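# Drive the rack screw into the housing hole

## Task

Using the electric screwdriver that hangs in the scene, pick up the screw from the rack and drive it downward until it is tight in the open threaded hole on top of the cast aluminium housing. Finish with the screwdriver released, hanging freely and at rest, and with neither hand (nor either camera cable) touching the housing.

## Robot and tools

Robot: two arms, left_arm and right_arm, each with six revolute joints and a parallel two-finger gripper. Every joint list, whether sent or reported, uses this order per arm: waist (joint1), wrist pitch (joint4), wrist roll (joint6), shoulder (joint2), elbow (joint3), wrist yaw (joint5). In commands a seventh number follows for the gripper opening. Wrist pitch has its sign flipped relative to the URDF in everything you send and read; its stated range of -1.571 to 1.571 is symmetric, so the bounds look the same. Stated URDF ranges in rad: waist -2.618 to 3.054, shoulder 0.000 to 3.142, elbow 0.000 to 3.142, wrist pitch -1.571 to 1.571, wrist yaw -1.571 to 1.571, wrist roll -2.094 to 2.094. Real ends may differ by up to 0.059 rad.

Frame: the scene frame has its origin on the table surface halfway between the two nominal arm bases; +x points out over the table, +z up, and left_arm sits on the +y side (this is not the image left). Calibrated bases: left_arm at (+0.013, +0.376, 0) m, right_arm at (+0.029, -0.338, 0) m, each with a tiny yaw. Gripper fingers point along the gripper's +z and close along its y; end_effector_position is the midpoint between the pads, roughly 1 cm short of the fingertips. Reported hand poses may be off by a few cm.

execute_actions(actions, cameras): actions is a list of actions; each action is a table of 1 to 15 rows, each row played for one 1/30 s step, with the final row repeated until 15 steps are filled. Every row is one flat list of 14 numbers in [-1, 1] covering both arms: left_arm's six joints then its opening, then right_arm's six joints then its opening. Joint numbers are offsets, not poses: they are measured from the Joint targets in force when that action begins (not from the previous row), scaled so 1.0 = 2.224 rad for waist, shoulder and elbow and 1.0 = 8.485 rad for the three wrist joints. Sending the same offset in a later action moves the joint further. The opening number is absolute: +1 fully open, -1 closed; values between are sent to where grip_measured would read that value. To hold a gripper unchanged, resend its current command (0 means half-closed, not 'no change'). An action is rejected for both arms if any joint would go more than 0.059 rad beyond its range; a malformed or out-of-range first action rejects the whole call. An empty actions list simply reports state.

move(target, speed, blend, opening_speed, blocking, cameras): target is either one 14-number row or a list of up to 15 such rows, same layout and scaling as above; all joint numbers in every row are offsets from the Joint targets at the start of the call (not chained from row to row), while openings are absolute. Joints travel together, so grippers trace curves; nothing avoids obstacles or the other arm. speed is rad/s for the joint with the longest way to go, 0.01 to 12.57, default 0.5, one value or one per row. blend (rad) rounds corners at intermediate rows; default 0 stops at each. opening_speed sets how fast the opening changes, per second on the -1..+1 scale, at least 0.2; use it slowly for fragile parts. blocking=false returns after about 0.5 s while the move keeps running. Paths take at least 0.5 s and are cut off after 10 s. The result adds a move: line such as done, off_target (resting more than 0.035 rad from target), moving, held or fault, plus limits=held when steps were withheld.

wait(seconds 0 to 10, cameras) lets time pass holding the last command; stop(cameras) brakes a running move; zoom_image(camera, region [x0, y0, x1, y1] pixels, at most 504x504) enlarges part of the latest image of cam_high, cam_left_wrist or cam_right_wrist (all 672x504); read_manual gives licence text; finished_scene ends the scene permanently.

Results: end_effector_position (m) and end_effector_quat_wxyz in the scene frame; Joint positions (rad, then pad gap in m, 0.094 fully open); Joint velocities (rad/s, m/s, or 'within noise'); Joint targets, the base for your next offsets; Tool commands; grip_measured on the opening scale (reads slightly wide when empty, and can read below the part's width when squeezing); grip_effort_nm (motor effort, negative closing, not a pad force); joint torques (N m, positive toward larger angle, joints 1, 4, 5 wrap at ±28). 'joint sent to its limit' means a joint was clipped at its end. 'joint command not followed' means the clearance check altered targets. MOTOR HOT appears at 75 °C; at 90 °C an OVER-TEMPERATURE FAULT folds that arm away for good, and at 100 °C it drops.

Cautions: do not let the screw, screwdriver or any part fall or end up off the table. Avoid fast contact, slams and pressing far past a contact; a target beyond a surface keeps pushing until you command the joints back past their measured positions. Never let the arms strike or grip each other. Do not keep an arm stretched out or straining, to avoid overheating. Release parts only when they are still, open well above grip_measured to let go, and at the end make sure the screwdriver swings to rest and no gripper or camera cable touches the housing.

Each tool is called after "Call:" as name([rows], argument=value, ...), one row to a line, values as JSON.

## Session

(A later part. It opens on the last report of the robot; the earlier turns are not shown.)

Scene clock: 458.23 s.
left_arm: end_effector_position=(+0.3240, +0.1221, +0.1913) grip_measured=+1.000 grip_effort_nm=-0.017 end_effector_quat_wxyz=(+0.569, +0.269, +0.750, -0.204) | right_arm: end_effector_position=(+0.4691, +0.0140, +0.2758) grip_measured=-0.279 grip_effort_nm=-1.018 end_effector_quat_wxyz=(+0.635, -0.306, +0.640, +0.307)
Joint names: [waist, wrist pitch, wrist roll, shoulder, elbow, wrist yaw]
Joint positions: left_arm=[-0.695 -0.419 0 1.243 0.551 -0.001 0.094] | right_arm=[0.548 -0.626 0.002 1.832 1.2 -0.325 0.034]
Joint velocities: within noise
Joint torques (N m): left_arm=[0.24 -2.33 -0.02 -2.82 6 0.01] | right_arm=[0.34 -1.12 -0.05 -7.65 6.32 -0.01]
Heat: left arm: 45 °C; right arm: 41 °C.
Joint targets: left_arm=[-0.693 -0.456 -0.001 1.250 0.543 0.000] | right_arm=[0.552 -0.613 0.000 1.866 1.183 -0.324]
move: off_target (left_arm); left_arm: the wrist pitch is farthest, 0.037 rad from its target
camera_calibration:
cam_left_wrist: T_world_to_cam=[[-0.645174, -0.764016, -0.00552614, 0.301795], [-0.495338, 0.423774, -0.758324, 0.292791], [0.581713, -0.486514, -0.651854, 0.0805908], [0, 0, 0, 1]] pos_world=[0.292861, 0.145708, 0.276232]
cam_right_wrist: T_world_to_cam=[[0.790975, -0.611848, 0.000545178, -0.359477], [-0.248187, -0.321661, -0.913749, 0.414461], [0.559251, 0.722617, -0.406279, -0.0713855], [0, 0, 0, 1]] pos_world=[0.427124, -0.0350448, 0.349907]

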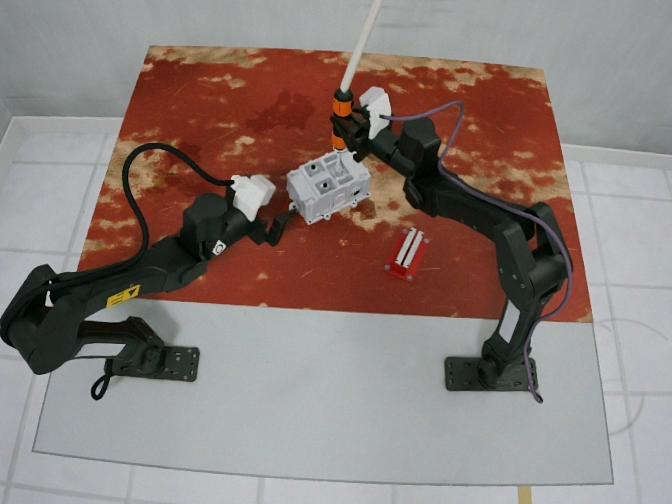

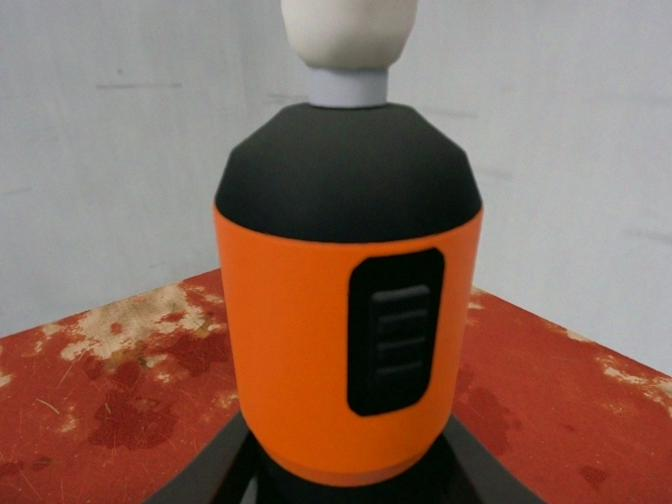

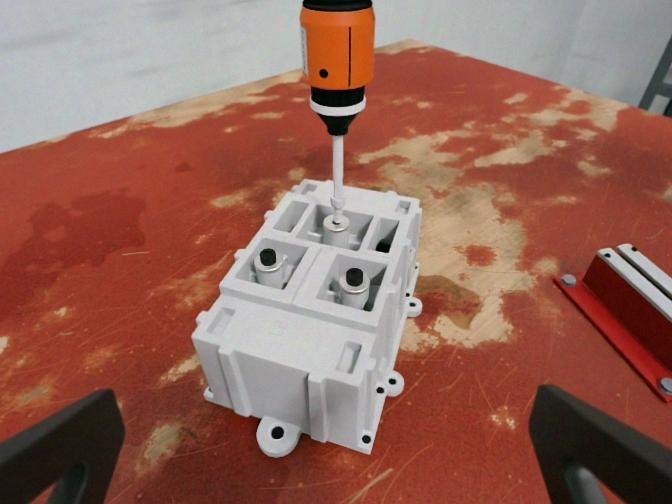

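Call:
move(target=[0,0,0,0,0,0,1,0,-0.002,0,0.0028,-0.0021,0,-1], speed=0.05)

Call:
zoom_image(camera="cam_right_wrist", region=[300, 170, 370, 240])

Scene clock: 471.47 s.
left_arm: end_effector_position=(+0.3240, +0.1221, +0.1913) grip_measured=+1.000 grip_effort_nm=-0.002 end_effector_quat_wxyz=(+0.569, +0.269, +0.750, -0.204) | right_arm: end_effector_position=(+0.4698, +0.0145, +0.2766) grip_measured=-0.279 grip_effort_nm=-1.023 end_effector_quat_wxyz=(+0.638, -0.306, +0.636, +0.307)
Joint names: [waist, wrist pitch, wrist roll, shoulder, elbow, wrist yaw]
Joint positions: left_arm=[-0.695 -0.419 0 1.243 0.551 -0.001 0.094] | right_arm=[0.548 -0.642 0.002 1.838 1.2 -0.325 0.034]
Joint velocities: within noise
Joint torques (N m): left_arm=[0.24 -2.33 -0.02 -2.84 6 0.02] | right_arm=[0.29 -1.11 -0.05 -7.58 5.89 0.01]
Heat: left arm: 45 °C; right arm: 41 °C.
Joint targets: left_arm=[-0.693 -0.456 -0.001 1.250 0.543 0.000] | right_arm=[0.552 -0.630 0.000 1.872 1.179 -0.324]
move: off_target (left_arm); left_arm: the wrist pitch is farthest, 0.037 rad from its target
camera_calibration:
cam_left_wrist: T_world_to_cam=[[-0.645174, -0.764016, -0.00552614, 0.301795], [-0.495338, 0.423774, -0.758324, 0.292791], [0.581713, -0.486514, -0.651854, 0.0805908], [0, 0, 0, 1]] pos_world=[0.292861, 0.145708, 0.276232]
cam_right_wrist: T_world_to_cam=[[0.790981, -0.611828, 0.0039566, -0.360691], [-0.240244, -0.316525, -0.917657, 0.412757], [0.562701, 0.724898, -0.397354, -0.0759959], [0, 0, 0, 1]] pos_world=[0.427225, -0.0349437, 0.35]

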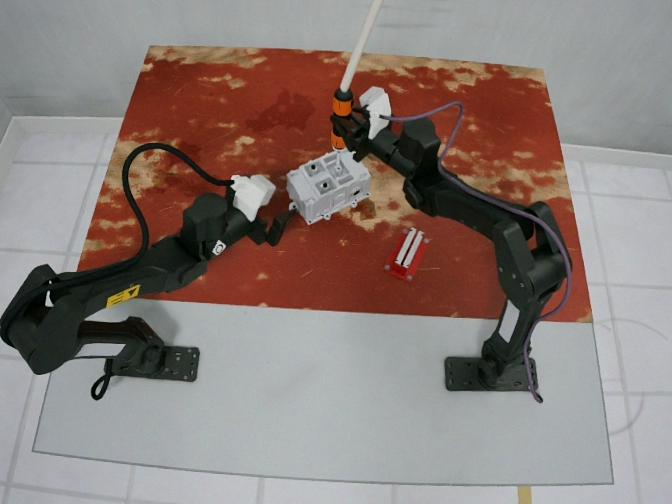

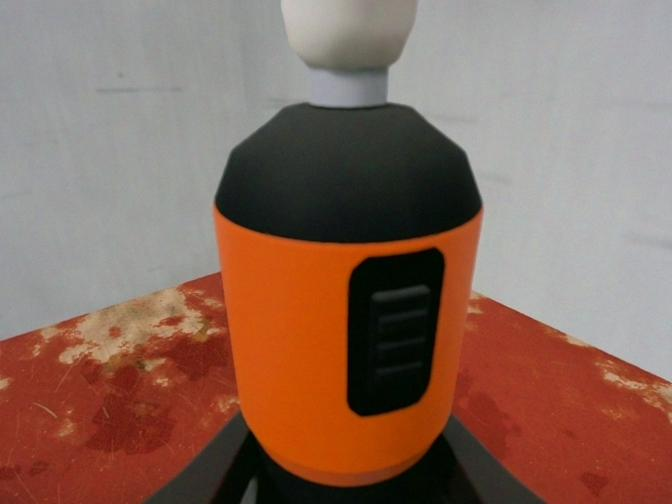

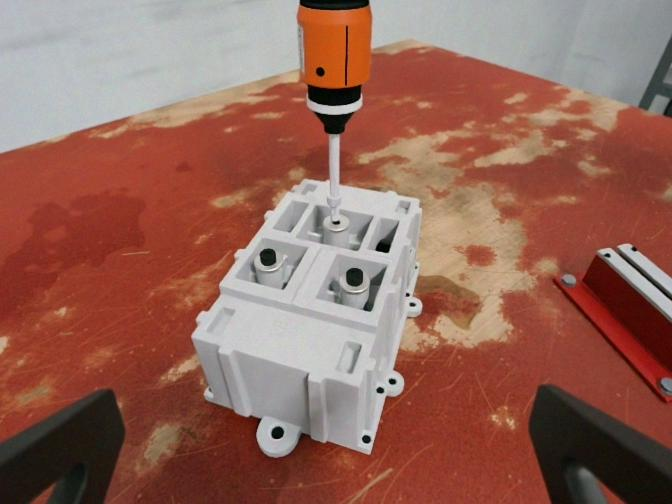

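Scaled by 7.200 from the camera's 672x504 image, which has a finer 960x720 frame.

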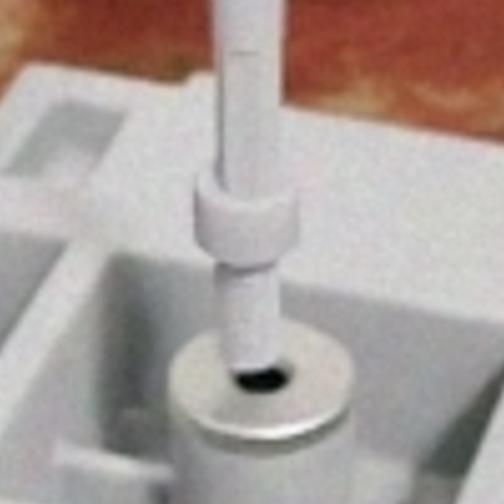

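Call:
move(target=[0,0,0,0,0,0,1,0,-0.0005,0,0.0013,-0.0054,0,-1], speed=0.05)

Call:
zoom_image(camera="cam_right_wrist", region=[300, 170, 370, 240])

Call:
zoom_image(camera="cam_high", region=[320, 140, 360, 180])

Scene clock: 480.97 s.
left_arm: end_effector_position=(+0.3240, +0.1221, +0.1913) grip_measured=+1.000 grip_effort_nm=-0.002 end_effector_quat_wxyz=(+0.569, +0.269, +0.750, -0.204) | right_arm: end_effector_position=(+0.4691, +0.0140, +0.2741) grip_measured=-0.279 grip_effort_nm=-1.018 end_effector_quat_wxyz=(+0.638, -0.306, +0.637, +0.307)
Joint names: [waist, wrist pitch, wrist roll, shoulder, elbow, wrist yaw]
Joint positions: left_arm=[-0.695 -0.419 0 1.243 0.551 -0.001 0.094] | right_arm=[0.548 -0.649 0.002 1.838 1.191 -0.325 0.034]
Joint velocities: within noise
Joint torques (N m): left_arm=[0.24 -2.33 -0.02 -2.85 6.01 0.01] | right_arm=[0.25 -1.1 -0.05 -7.32 5.75 0.03]
Heat: left arm: 45 °C; right arm: 41 °C.
Joint targets: left_arm=[-0.693 -0.456 -0.001 1.250 0.543 0.000] | right_arm=[0.552 -0.634 0.000 1.875 1.167 -0.324]
move: off_target (left_arm, right_arm); left_arm: the wrist pitch is farthest, 0.037 rad from its target; right_arm: the shoulder is farthest, 0.037 rad from its target
camera_calibration:
cam_left_wrist: T_world_to_cam=[[-0.645174, -0.764016, -0.00552614, 0.301795], [-0.495338, 0.423774, -0.758324, 0.292791], [0.581713, -0.486514, -0.651854, 0.0805908], [0, 0, 0, 1]] pos_world=[0.292861, 0.145708, 0.276232]
cam_right_wrist: T_world_to_cam=[[0.790957, -0.611863, 0.00328228, -0.360209], [-0.241776, -0.317464, -0.91693, 0.410653], [0.562078, 0.724459, -0.399034, -0.0754865], [0, 0, 0, 1]] pos_world=[0.426625, -0.0353439, 0.347601]

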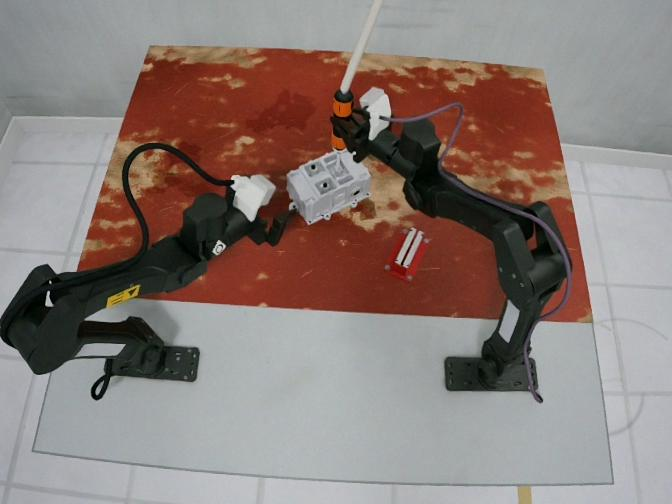

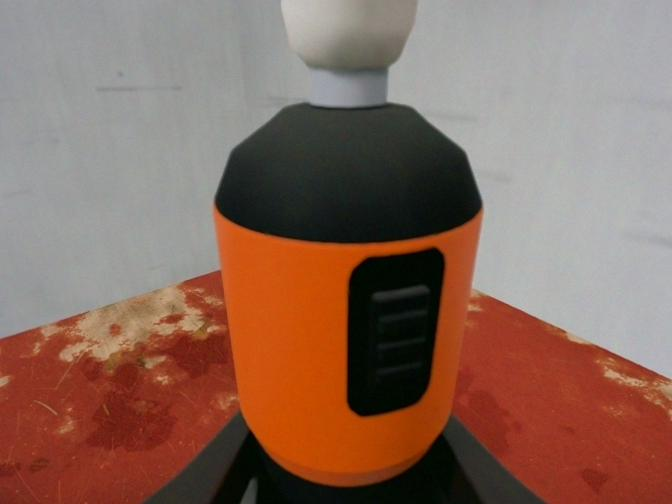

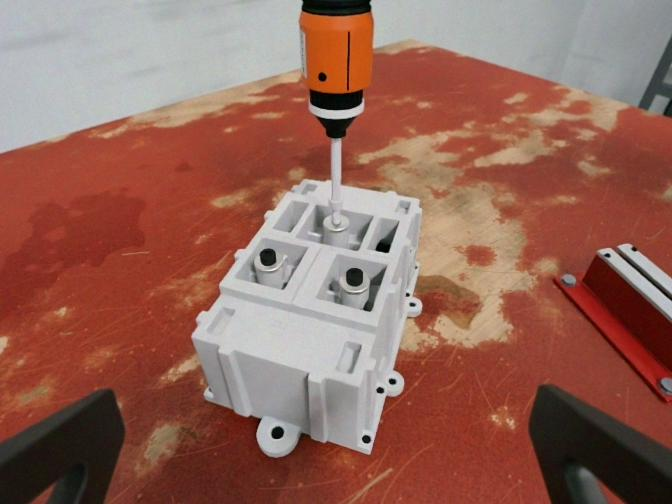

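Scaled by 7.200 from the camera's 672x504 image, which has a finer 960x720 frame.

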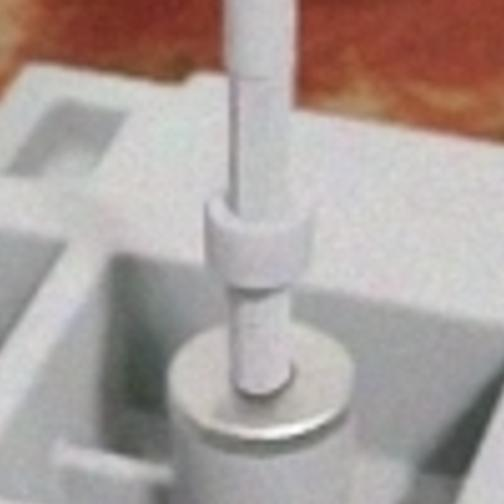

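Scaled by 12.600 from the camera's 672x504 image, which has a finer 960x720 frame.

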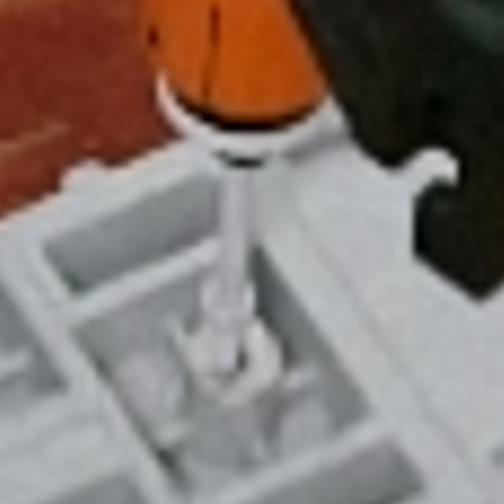

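Call:
move(target=[0,0,0,0,0,0,1,0,-0.0027,0,0.0038,-0.0066,0,-1], speed=0.03)

Call:
zoom_image(camera="cam_right_wrist", region=[300, 170, 370, 240])

Scene clock: 488.00 s.
left_arm: end_effector_position=(+0.3240, +0.1221, +0.1913) grip_measured=+1.000 grip_effort_nm=-0.012 end_effector_quat_wxyz=(+0.569, +0.269, +0.750, -0.204) | right_arm: end_effector_position=(+0.4688, +0.0139, +0.2724) grip_measured=-0.279 grip_effort_nm=-1.018 end_effector_quat_wxyz=(+0.642, -0.305, +0.633, +0.308)
Joint names: [waist, wrist pitch, wrist roll, shoulder, elbow, wrist yaw]
Joint positions: left_arm=[-0.695 -0.419 0 1.243 0.551 -0.001 0.094] | right_arm=[0.548 -0.678 0.002 1.844 1.179 -0.325 0.034]
Joint velocities: within noise
Joint torques (N m): left_arm=[0.25 -2.34 -0.02 -2.85 6.01 0.02] | right_arm=[0.35 -1.02 -0.03 -7.13 5.64 -0.01]
Heat: left arm: 45 °C; right arm: 41 °C.
Joint targets: left_arm=[-0.693 -0.456 -0.001 1.250 0.543 0.000] | right_arm=[0.552 -0.657 0.000 1.883 1.152 -0.324]
move: off_target (left_arm, right_arm); left_arm: the wrist pitch is farthest, 0.037 rad from its target; right_arm: the shoulder is farthest, 0.040 rad from its target
camera_calibration:
cam_left_wrist: T_world_to_cam=[[-0.645174, -0.764016, -0.00552614, 0.301795], [-0.495338, 0.423774, -0.758324, 0.292791], [0.581713, -0.486514, -0.651854, 0.0805908], [0, 0, 0, 1]] pos_world=[0.292861, 0.145708, 0.276232]
cam_right_wrist: T_world_to_cam=[[0.790905, -0.611894, 0.0073525, -0.361223], [-0.232565, -0.311673, -0.921289, 0.405774], [0.566023, 0.726943, -0.388809, -0.0805002], [0, 0, 0, 1]] pos_world=[0.425627, -0.0360426, 0.345192]

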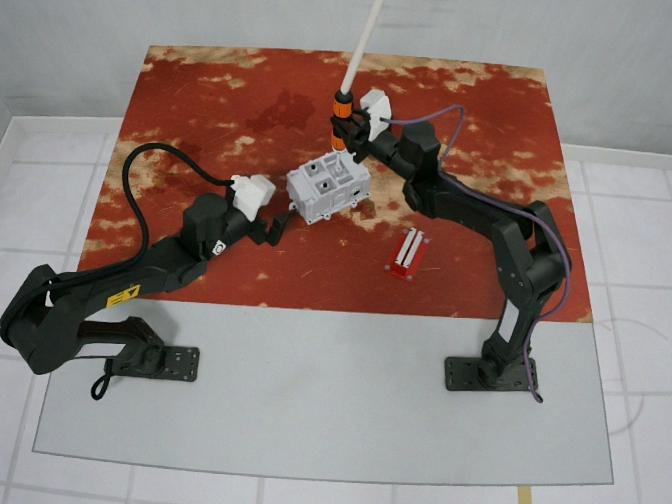

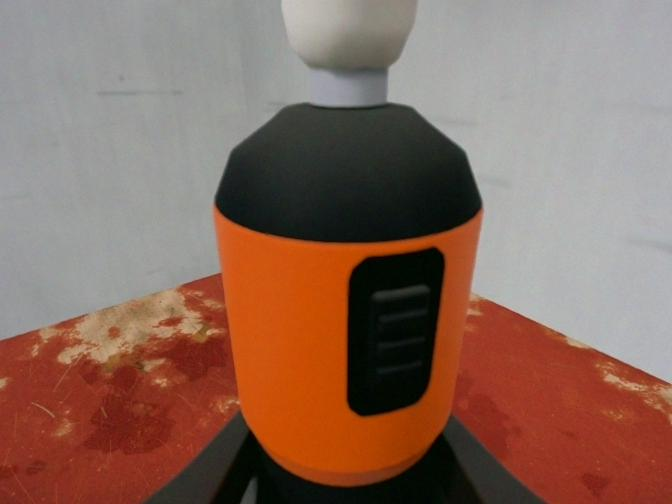

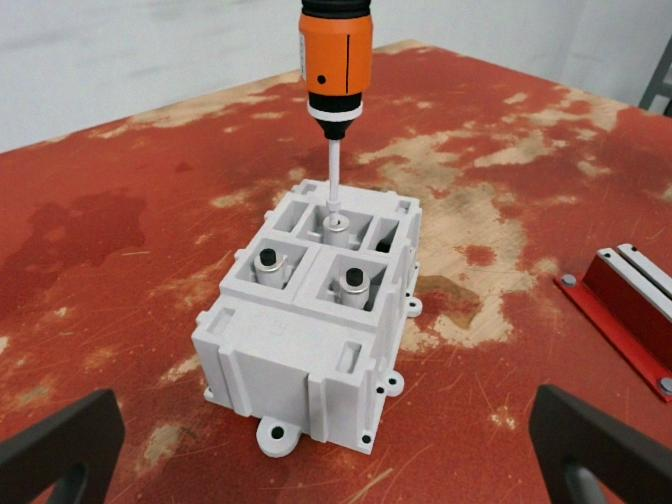

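Scaled by 7.200 from the camera's 672x504 image, which has a finer 960x720 frame.

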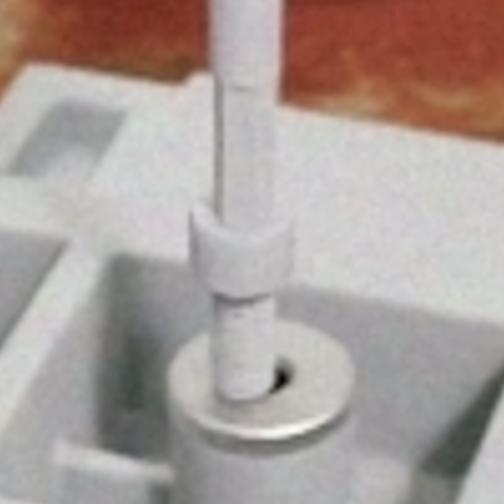

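Call:
move(target=[0,0,0,0,0,0,1,0,0.0014,0,0,0,0,-1], speed=0.03)

Call:
zoom_image(camera="cam_right_wrist", region=[300, 170, 370, 240])

Scene clock: 496.40 s.
left_arm: end_effector_position=(+0.3240, +0.1221, +0.1913) grip_measured=+1.000 grip_effort_nm=0.002 end_effector_quat_wxyz=(+0.569, +0.269, +0.750, -0.204) | right_arm: end_effector_position=(+0.4688, +0.0138, +0.2724) grip_measured=-0.279 grip_effort_nm=-1.018 end_effector_quat_wxyz=(+0.642, -0.305, +0.633, +0.308)
Joint names: [waist, wrist pitch, wrist roll, shoulder, elbow, wrist yaw]
Joint positions: left_arm=[-0.695 -0.419 0 1.243 0.551 -0.001 0.094] | right_arm=[0.548 -0.679 0.002 1.844 1.179 -0.325 0.034]
Joint velocities: within noise
Joint torques (N m): left_arm=[0.27 -2.33 -0.01 -2.86 5.98 0.01] | right_arm=[0.36 -0.91 -0.06 -7.09 5.59 0]
Heat: left arm: 45 °C; right arm: 40 °C.
Joint targets: left_arm=[-0.693 -0.456 -0.001 1.250 0.543 0.000] | right_arm=[0.552 -0.645 0.000 1.883 1.152 -0.324]
move: off_target (left_arm, right_arm); left_arm: the wrist pitch is farthest, 0.037 rad from its target; right_arm: the shoulder is farthest, 0.039 rad from its target
camera_calibration:
cam_left_wrist: T_world_to_cam=[[-0.645174, -0.764016, -0.00552614, 0.301795], [-0.495338, 0.423774, -0.758324, 0.292791], [0.581713, -0.486514, -0.651854, 0.0805908], [0, 0, 0, 1]] pos_world=[0.292861, 0.145708, 0.276232]
cam_right_wrist: T_world_to_cam=[[0.790905, -0.611894, 0.0073525, -0.361143], [-0.232565, -0.311673, -0.921289, 0.405659], [0.566023, 0.726943, -0.388809, -0.0804825], [0, 0, 0, 1]] pos_world=[0.425527, -0.0360426, 0.345092]

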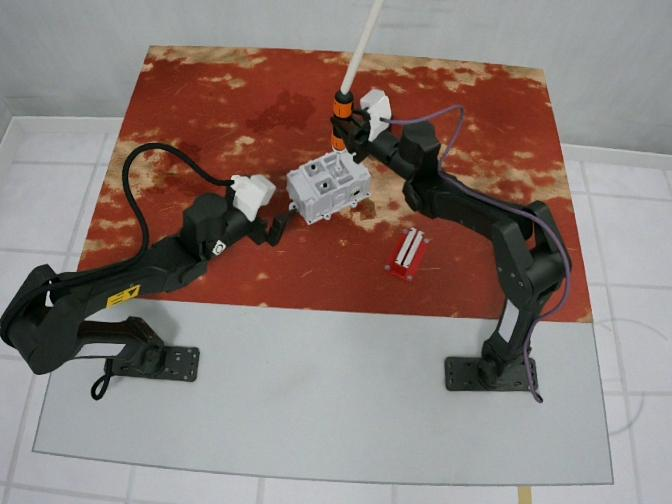

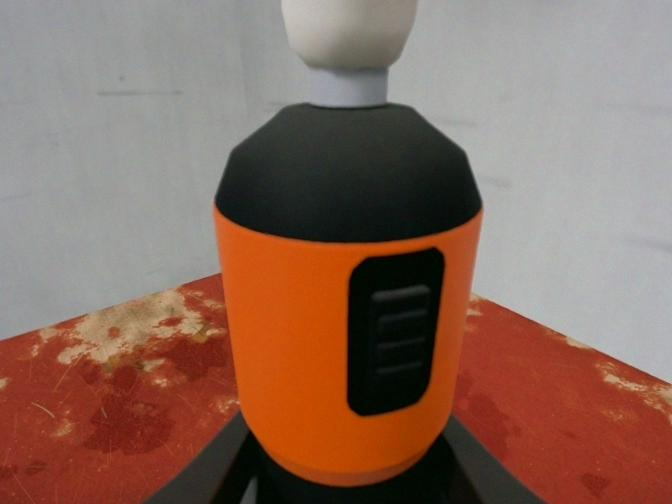

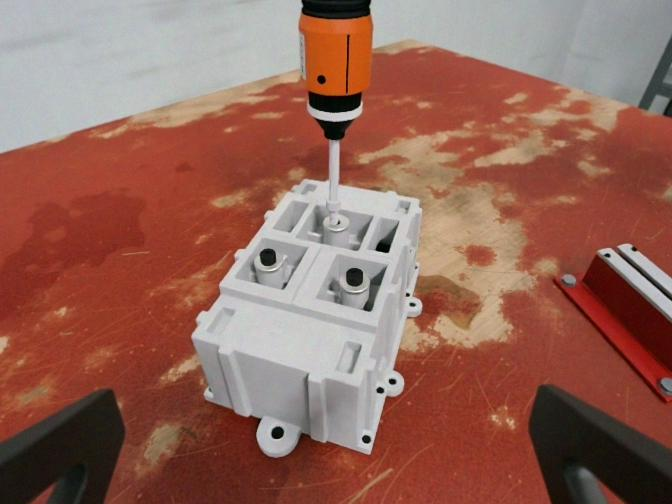

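Scaled by 7.200 from the camera's 672x504 image, which has a finer 960x720 frame.

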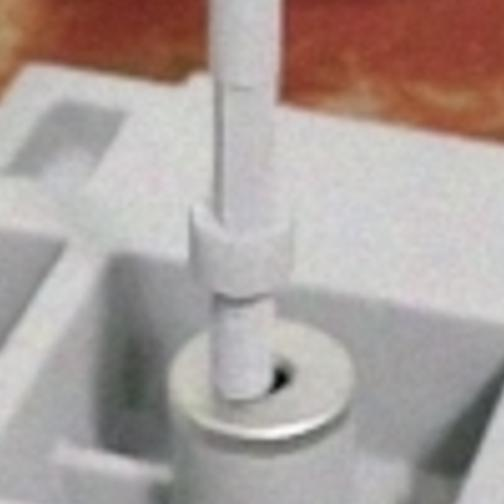

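Call:
move(target=[0,0,0,0,0,0,1,0,0.0012,0,-0.0022,0.006,0,-1], speed=0.05)

Call:
zoom_image(camera="cam_right_wrist", region=[300, 170, 370, 240])

Scene clock: 503.90 s.
left_arm: end_effector_position=(+0.3240, +0.1221, +0.1913) grip_measured=+1.000 grip_effort_nm=-0.012 end_effector_quat_wxyz=(+0.569, +0.269, +0.750, -0.204) | right_arm: end_effector_position=(+0.4688, +0.0138, +0.2722) grip_measured=-0.279 grip_effort_nm=-1.018 end_effector_quat_wxyz=(+0.642, -0.305, +0.633, +0.308)
Joint names: [waist, wrist pitch, wrist roll, shoulder, elbow, wrist yaw]
Joint positions: left_arm=[-0.695 -0.419 0 1.243 0.551 -0.001 0.094] | right_arm=[0.548 -0.678 0.002 1.844 1.179 -0.325 0.034]
Joint velocities: within noise
Joint torques (N m): left_arm=[0.24 -2.34 -0.01 -2.88 6 0.01] | right_arm=[0.32 -0.84 -0.07 -7.57 6.49 0.03]
Heat: left arm: 45 °C; right arm: 40 °C.
Joint targets: left_arm=[-0.693 -0.456 -0.001 1.250 0.543 0.000] | right_arm=[0.552 -0.635 0.000 1.878 1.165 -0.324]
move: off_target (left_arm, right_arm); left_arm: the wrist pitch is farthest, 0.037 rad from its target; right_arm: the wrist pitch is farthest, 0.043 rad from its target
camera_calibration:
cam_left_wrist: T_world_to_cam=[[-0.645174, -0.764016, -0.00552614, 0.301795], [-0.495338, 0.423774, -0.758324, 0.292791], [0.581713, -0.486514, -0.651854, 0.0805908], [0, 0, 0, 1]] pos_world=[0.292861, 0.145708, 0.276232]
cam_right_wrist: T_world_to_cam=[[0.790953, -0.611836, 0.00707177, -0.361143], [-0.233117, -0.312008, -0.921036, 0.405726], [0.56573, 0.726848, -0.389412, -0.0802477], [0, 0, 0, 1]] pos_world=[0.425627, -0.0360428, 0.344993]

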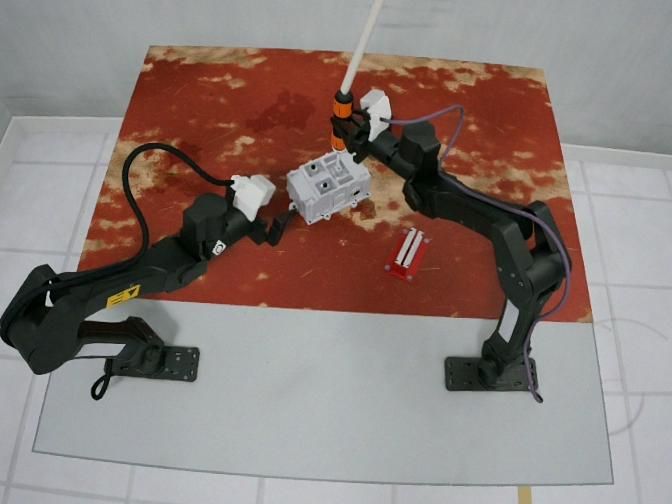

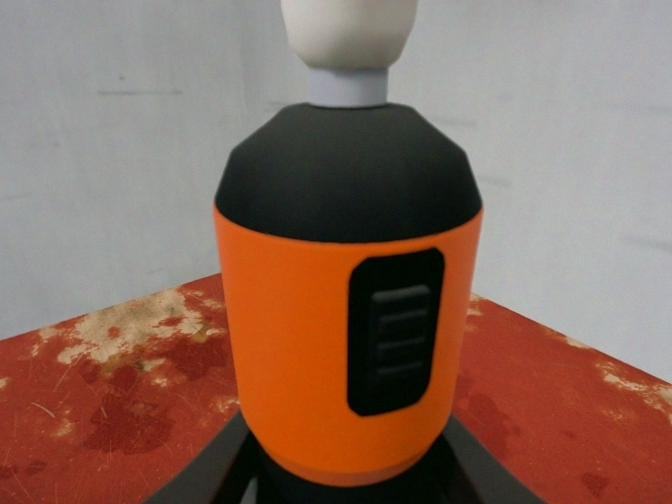

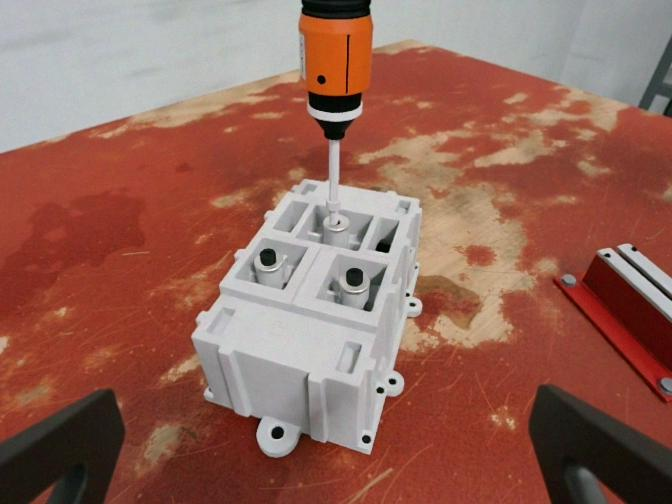

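Scaled by 7.200 from the camera's 672x504 image, which has a finer 960x720 frame.

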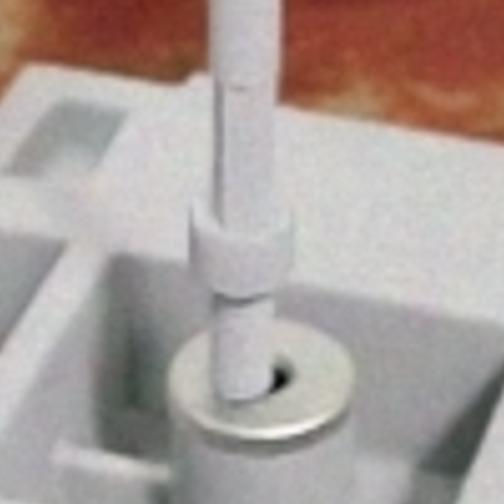

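Call:
move([
  [0,0,0,0,0,0,1,0,0.0041,0,-0.0148,0.0247,0,-1],
  [0,0,0,0,0,0,1,0,-0.0009,0,0.0004,-0.0022,0,-1],
], speed=0.05)

Call:
zoom_image(camera="cam_right_wrist", region=[300, 170, 370, 240])

Scene clock: 528.33 s.
left_arm: end_effector_position=(+0.3240, +0.1221, +0.1913) grip_measured=+1.000 grip_effort_nm=-0.012 end_effector_quat_wxyz=(+0.569, +0.269, +0.750, -0.204) | right_arm: end_effector_position=(+0.4696, +0.0143, +0.2726) grip_measured=-0.279 grip_effort_nm=-1.013 end_effector_quat_wxyz=(+0.639, -0.306, +0.635, +0.307)
Joint names: [waist, wrist pitch, wrist roll, shoulder, elbow, wrist yaw]
Joint positions: left_arm=[-0.695 -0.419 0 1.243 0.551 -0.001 0.094] | right_arm=[0.548 -0.663 0.002 1.844 1.188 -0.325 0.034]
Joint velocities: within noise
Joint torques (N m): left_arm=[0.23 -2.34 -0.02 -2.88 5.98 0.02] | right_arm=[0.39 -1.07 -0.05 -7.47 5.49 0]
Heat: left arm: 45 °C; right arm: 40 °C.
Joint targets: left_arm=[-0.693 -0.456 -0.001 1.250 0.543 0.000] | right_arm=[0.552 -0.643 0.000 1.879 1.161 -0.324]
move: off_target (left_arm); left_arm: the wrist pitch is farthest, 0.037 rad from its target
camera_calibration:
cam_left_wrist: T_world_to_cam=[[-0.645174, -0.764016, -0.00552614, 0.301795], [-0.495338, 0.423774, -0.758324, 0.292791], [0.581713, -0.486514, -0.651854, 0.0805908], [0, 0, 0, 1]] pos_world=[0.292861, 0.145708, 0.276232]
cam_right_wrist: T_world_to_cam=[[0.790992, -0.611807, 0.00488783, -0.360869], [-0.238142, -0.315228, -0.918651, 0.408295], [0.563578, 0.725481, -0.39504, -0.0783378], [0, 0, 0, 1]] pos_world=[0.426826, -0.0352435, 0.345898]

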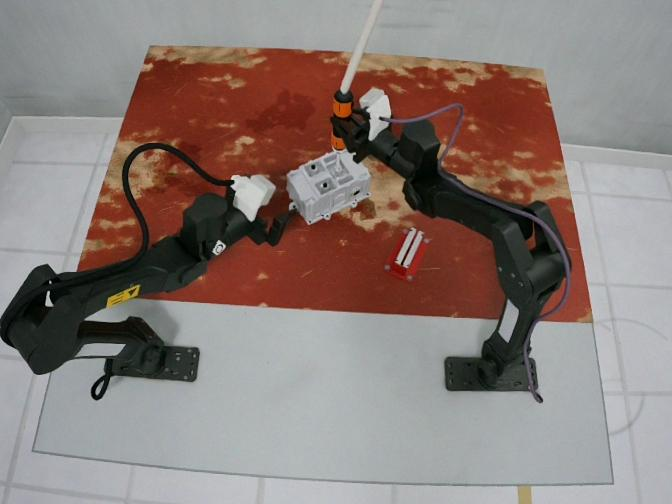

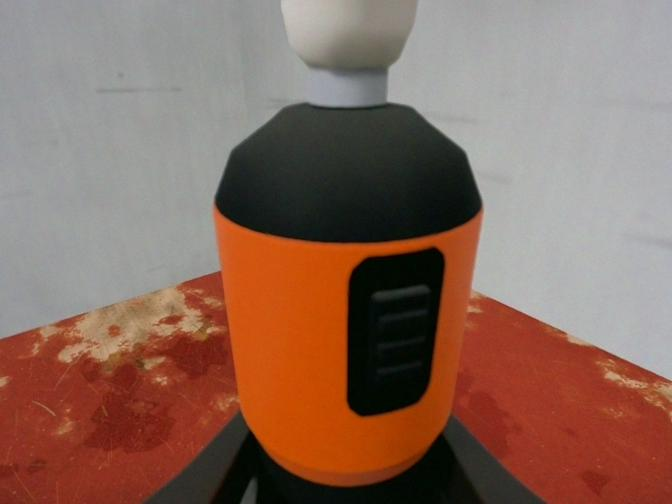

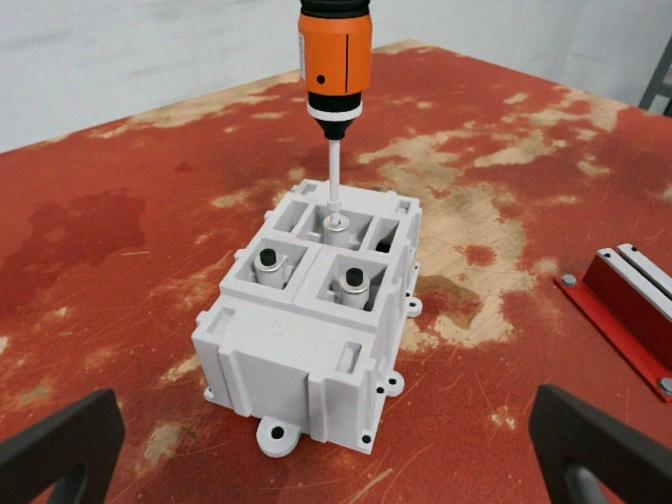

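Scaled by 7.200 from the camera's 672x504 image, which has a finer 960x720 frame.

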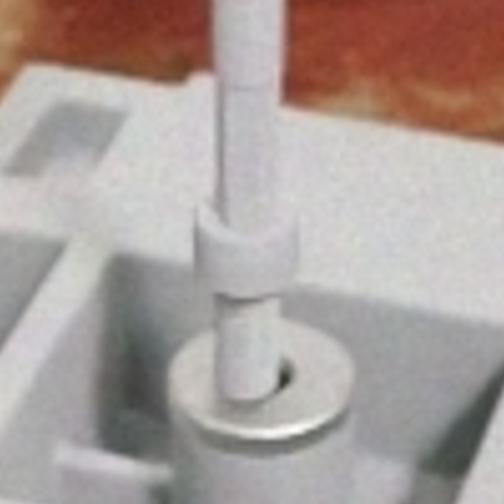

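Call:
move([
  [0,0,0,0,0,0,1,0,0.0051,0,-0.0153,0.0247,0,-1],
  [0,0,0,0,0,0,1,0,0.0007,0,-0.0009,-0.0013,0,-1],
], speed=0.05)

Call:
zoom_image(camera="cam_right_wrist", region=[300, 170, 370, 240])

Scene clock: 544.83 s.
left_arm: end_effector_position=(+0.3240, +0.1221, +0.1913) grip_measured=+1.000 grip_effort_nm=-0.007 end_effector_quat_wxyz=(+0.569, +0.269, +0.750, -0.204) | right_arm: end_effector_position=(+0.4694, +0.0142, +0.2721) grip_measured=-0.279 grip_effort_nm=-1.018 end_effector_quat_wxyz=(+0.639, -0.306, +0.635, +0.307)
Joint names: [waist, wrist pitch, wrist roll, shoulder, elbow, wrist yaw]
Joint positions: left_arm=[-0.695 -0.419 0 1.243 0.551 -0.001 0.094] | right_arm=[0.548 -0.664 0.002 1.844 1.186 -0.325 0.034]
Joint velocities: within noise
Joint torques (N m): left_arm=[0.24 -2.33 -0.01 -2.85 5.98 0.02] | right_arm=[0.36 -1.01 -0.04 -7.65 5.44 -0.02]
Heat: left arm: 45 °C; right arm: 40 °C.
Joint targets: left_arm=[-0.693 -0.456 -0.001 1.250 0.543 0.000] | right_arm=[0.552 -0.637 0.000 1.877 1.158 -0.324]
move: off_target (left_arm); left_arm: the wrist pitch is farthest, 0.037 rad from its target
camera_calibration:
cam_left_wrist: T_world_to_cam=[[-0.645174, -0.764016, -0.00552614, 0.301795], [-0.495338, 0.423774, -0.758324, 0.292791], [0.581713, -0.486514, -0.651854, 0.0805908], [0, 0, 0, 1]] pos_world=[0.292861, 0.145708, 0.276232]
cam_right_wrist: T_world_to_cam=[[0.790958, -0.611853, 0.00466306, -0.360758], [-0.238748, -0.315635, -0.918354, 0.407922], [0.563369, 0.725266, -0.395733, -0.0780853], [0, 0, 0, 1]] pos_world=[0.426726, -0.0353435, 0.345398]

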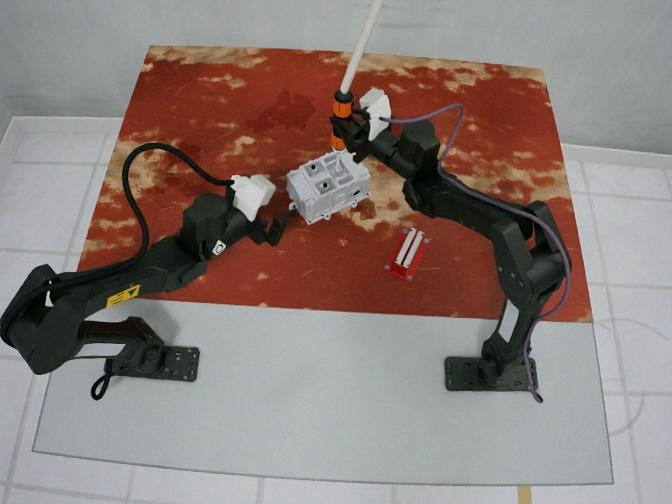

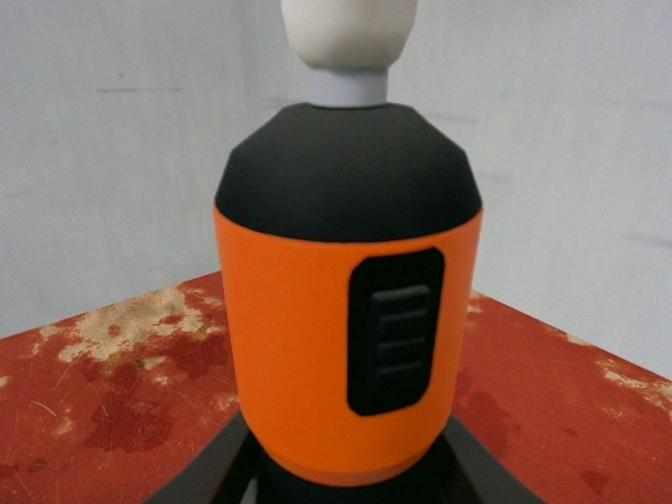

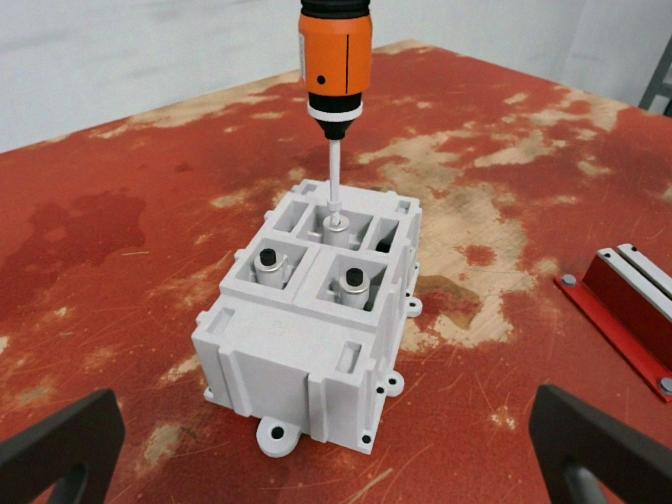

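Scaled by 7.200 from the camera's 672x504 image, which has a finer 960x720 frame.

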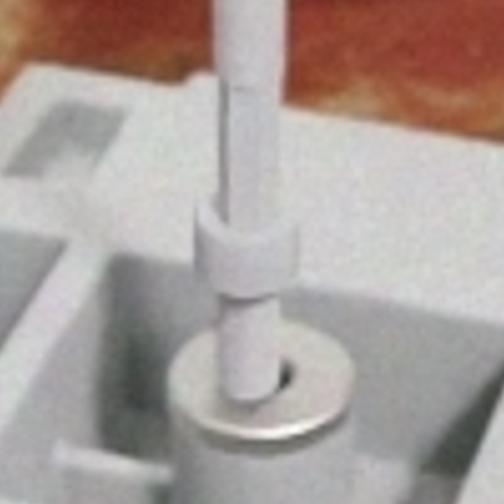

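Call:
move([
  [0,0,0,0,0,0,1,0,0.0048,0,-0.0144,0.0261,0,-1],
  [0,0,0,0,0,0,1,0,0.0012,0,-0.0013,0.0022,0,-1],
], speed=0.05)

Call:
zoom_image(camera="cam_right_wrist", region=[300, 170, 370, 240])

Call:
zoom_image(camera="cam_high", region=[320, 140, 360, 180])

Scene clock: 555.67 s.
left_arm: end_effector_position=(+0.3240, +0.1221, +0.1913) grip_measured=+1.000 grip_effort_nm=-0.012 end_effector_quat_wxyz=(+0.569, +0.269, +0.750, -0.204) | right_arm: end_effector_position=(+0.4699, +0.0145, +0.2721) grip_measured=-0.279 grip_effort_nm=-1.018 end_effector_quat_wxyz=(+0.637, -0.306, +0.637, +0.307)
Joint names: [waist, wrist pitch, wrist roll, shoulder, elbow, wrist yaw]
Joint positions: left_arm=[-0.695 -0.419 0 1.243 0.551 -0.001 0.094] | right_arm=[0.548 -0.653 0.002 1.844 1.192 -0.325 0.034]
Joint velocities: within noise
Joint torques (N m): left_arm=[0.23 -2.34 -0.01 -2.84 6 0.02] | right_arm=[0.38 -1.03 -0.05 -7.88 5.55 -0.01]
Heat: left arm: 45 °C; right arm: 40 °C.
Joint targets: left_arm=[-0.693 -0.456 -0.001 1.250 0.543 0.000] | right_arm=[0.552 -0.626 0.000 1.874 1.163 -0.324]
move: off_target (left_arm); left_arm: the wrist pitch is farthest, 0.037 rad from its target
camera_calibration:
cam_left_wrist: T_world_to_cam=[[-0.645174, -0.764016, -0.00552614, 0.301795], [-0.495338, 0.423774, -0.758324, 0.292791], [0.581713, -0.486514, -0.651854, 0.0805908], [0, 0, 0, 1]] pos_world=[0.292861, 0.145708, 0.276232]
cam_right_wrist: T_world_to_cam=[[0.790968, -0.611851, 0.00298555, -0.360431], [-0.242559, -0.318039, -0.916524, 0.40953], [0.561726, 0.724217, -0.399968, -0.0765511], [0, 0, 0, 1]] pos_world=[0.427425, -0.034844, 0.345802]

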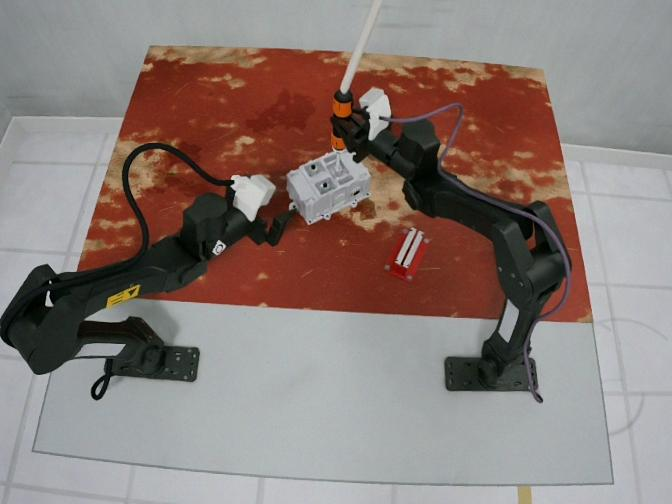

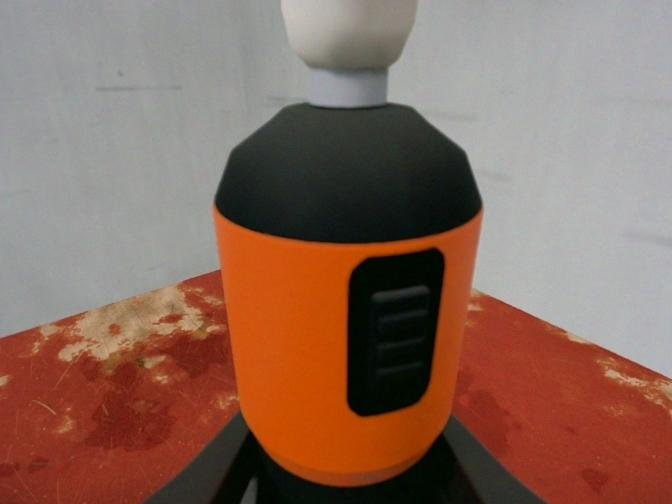

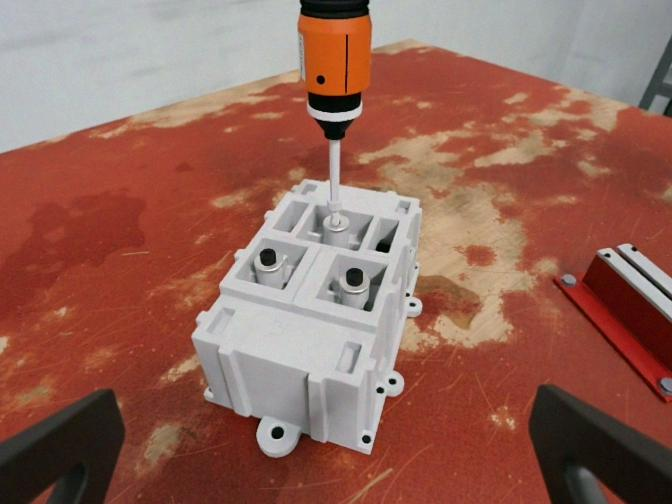

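Scaled by 7.200 from the camera's 672x504 image, which has a finer 960x720 frame.

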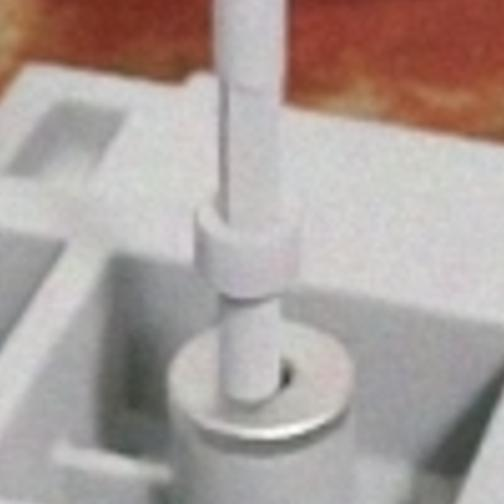

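Scaled by 12.600 from the camera's 672x504 image, which has a finer 960x720 frame.

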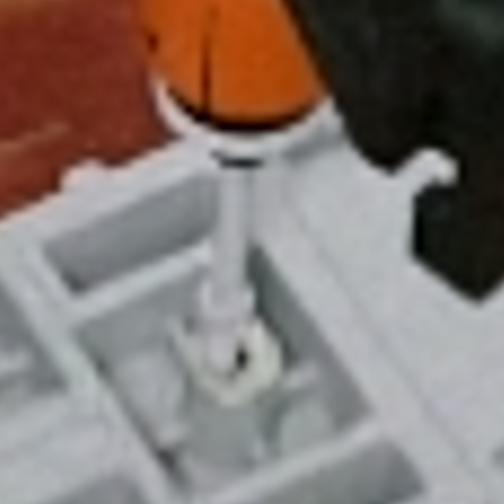

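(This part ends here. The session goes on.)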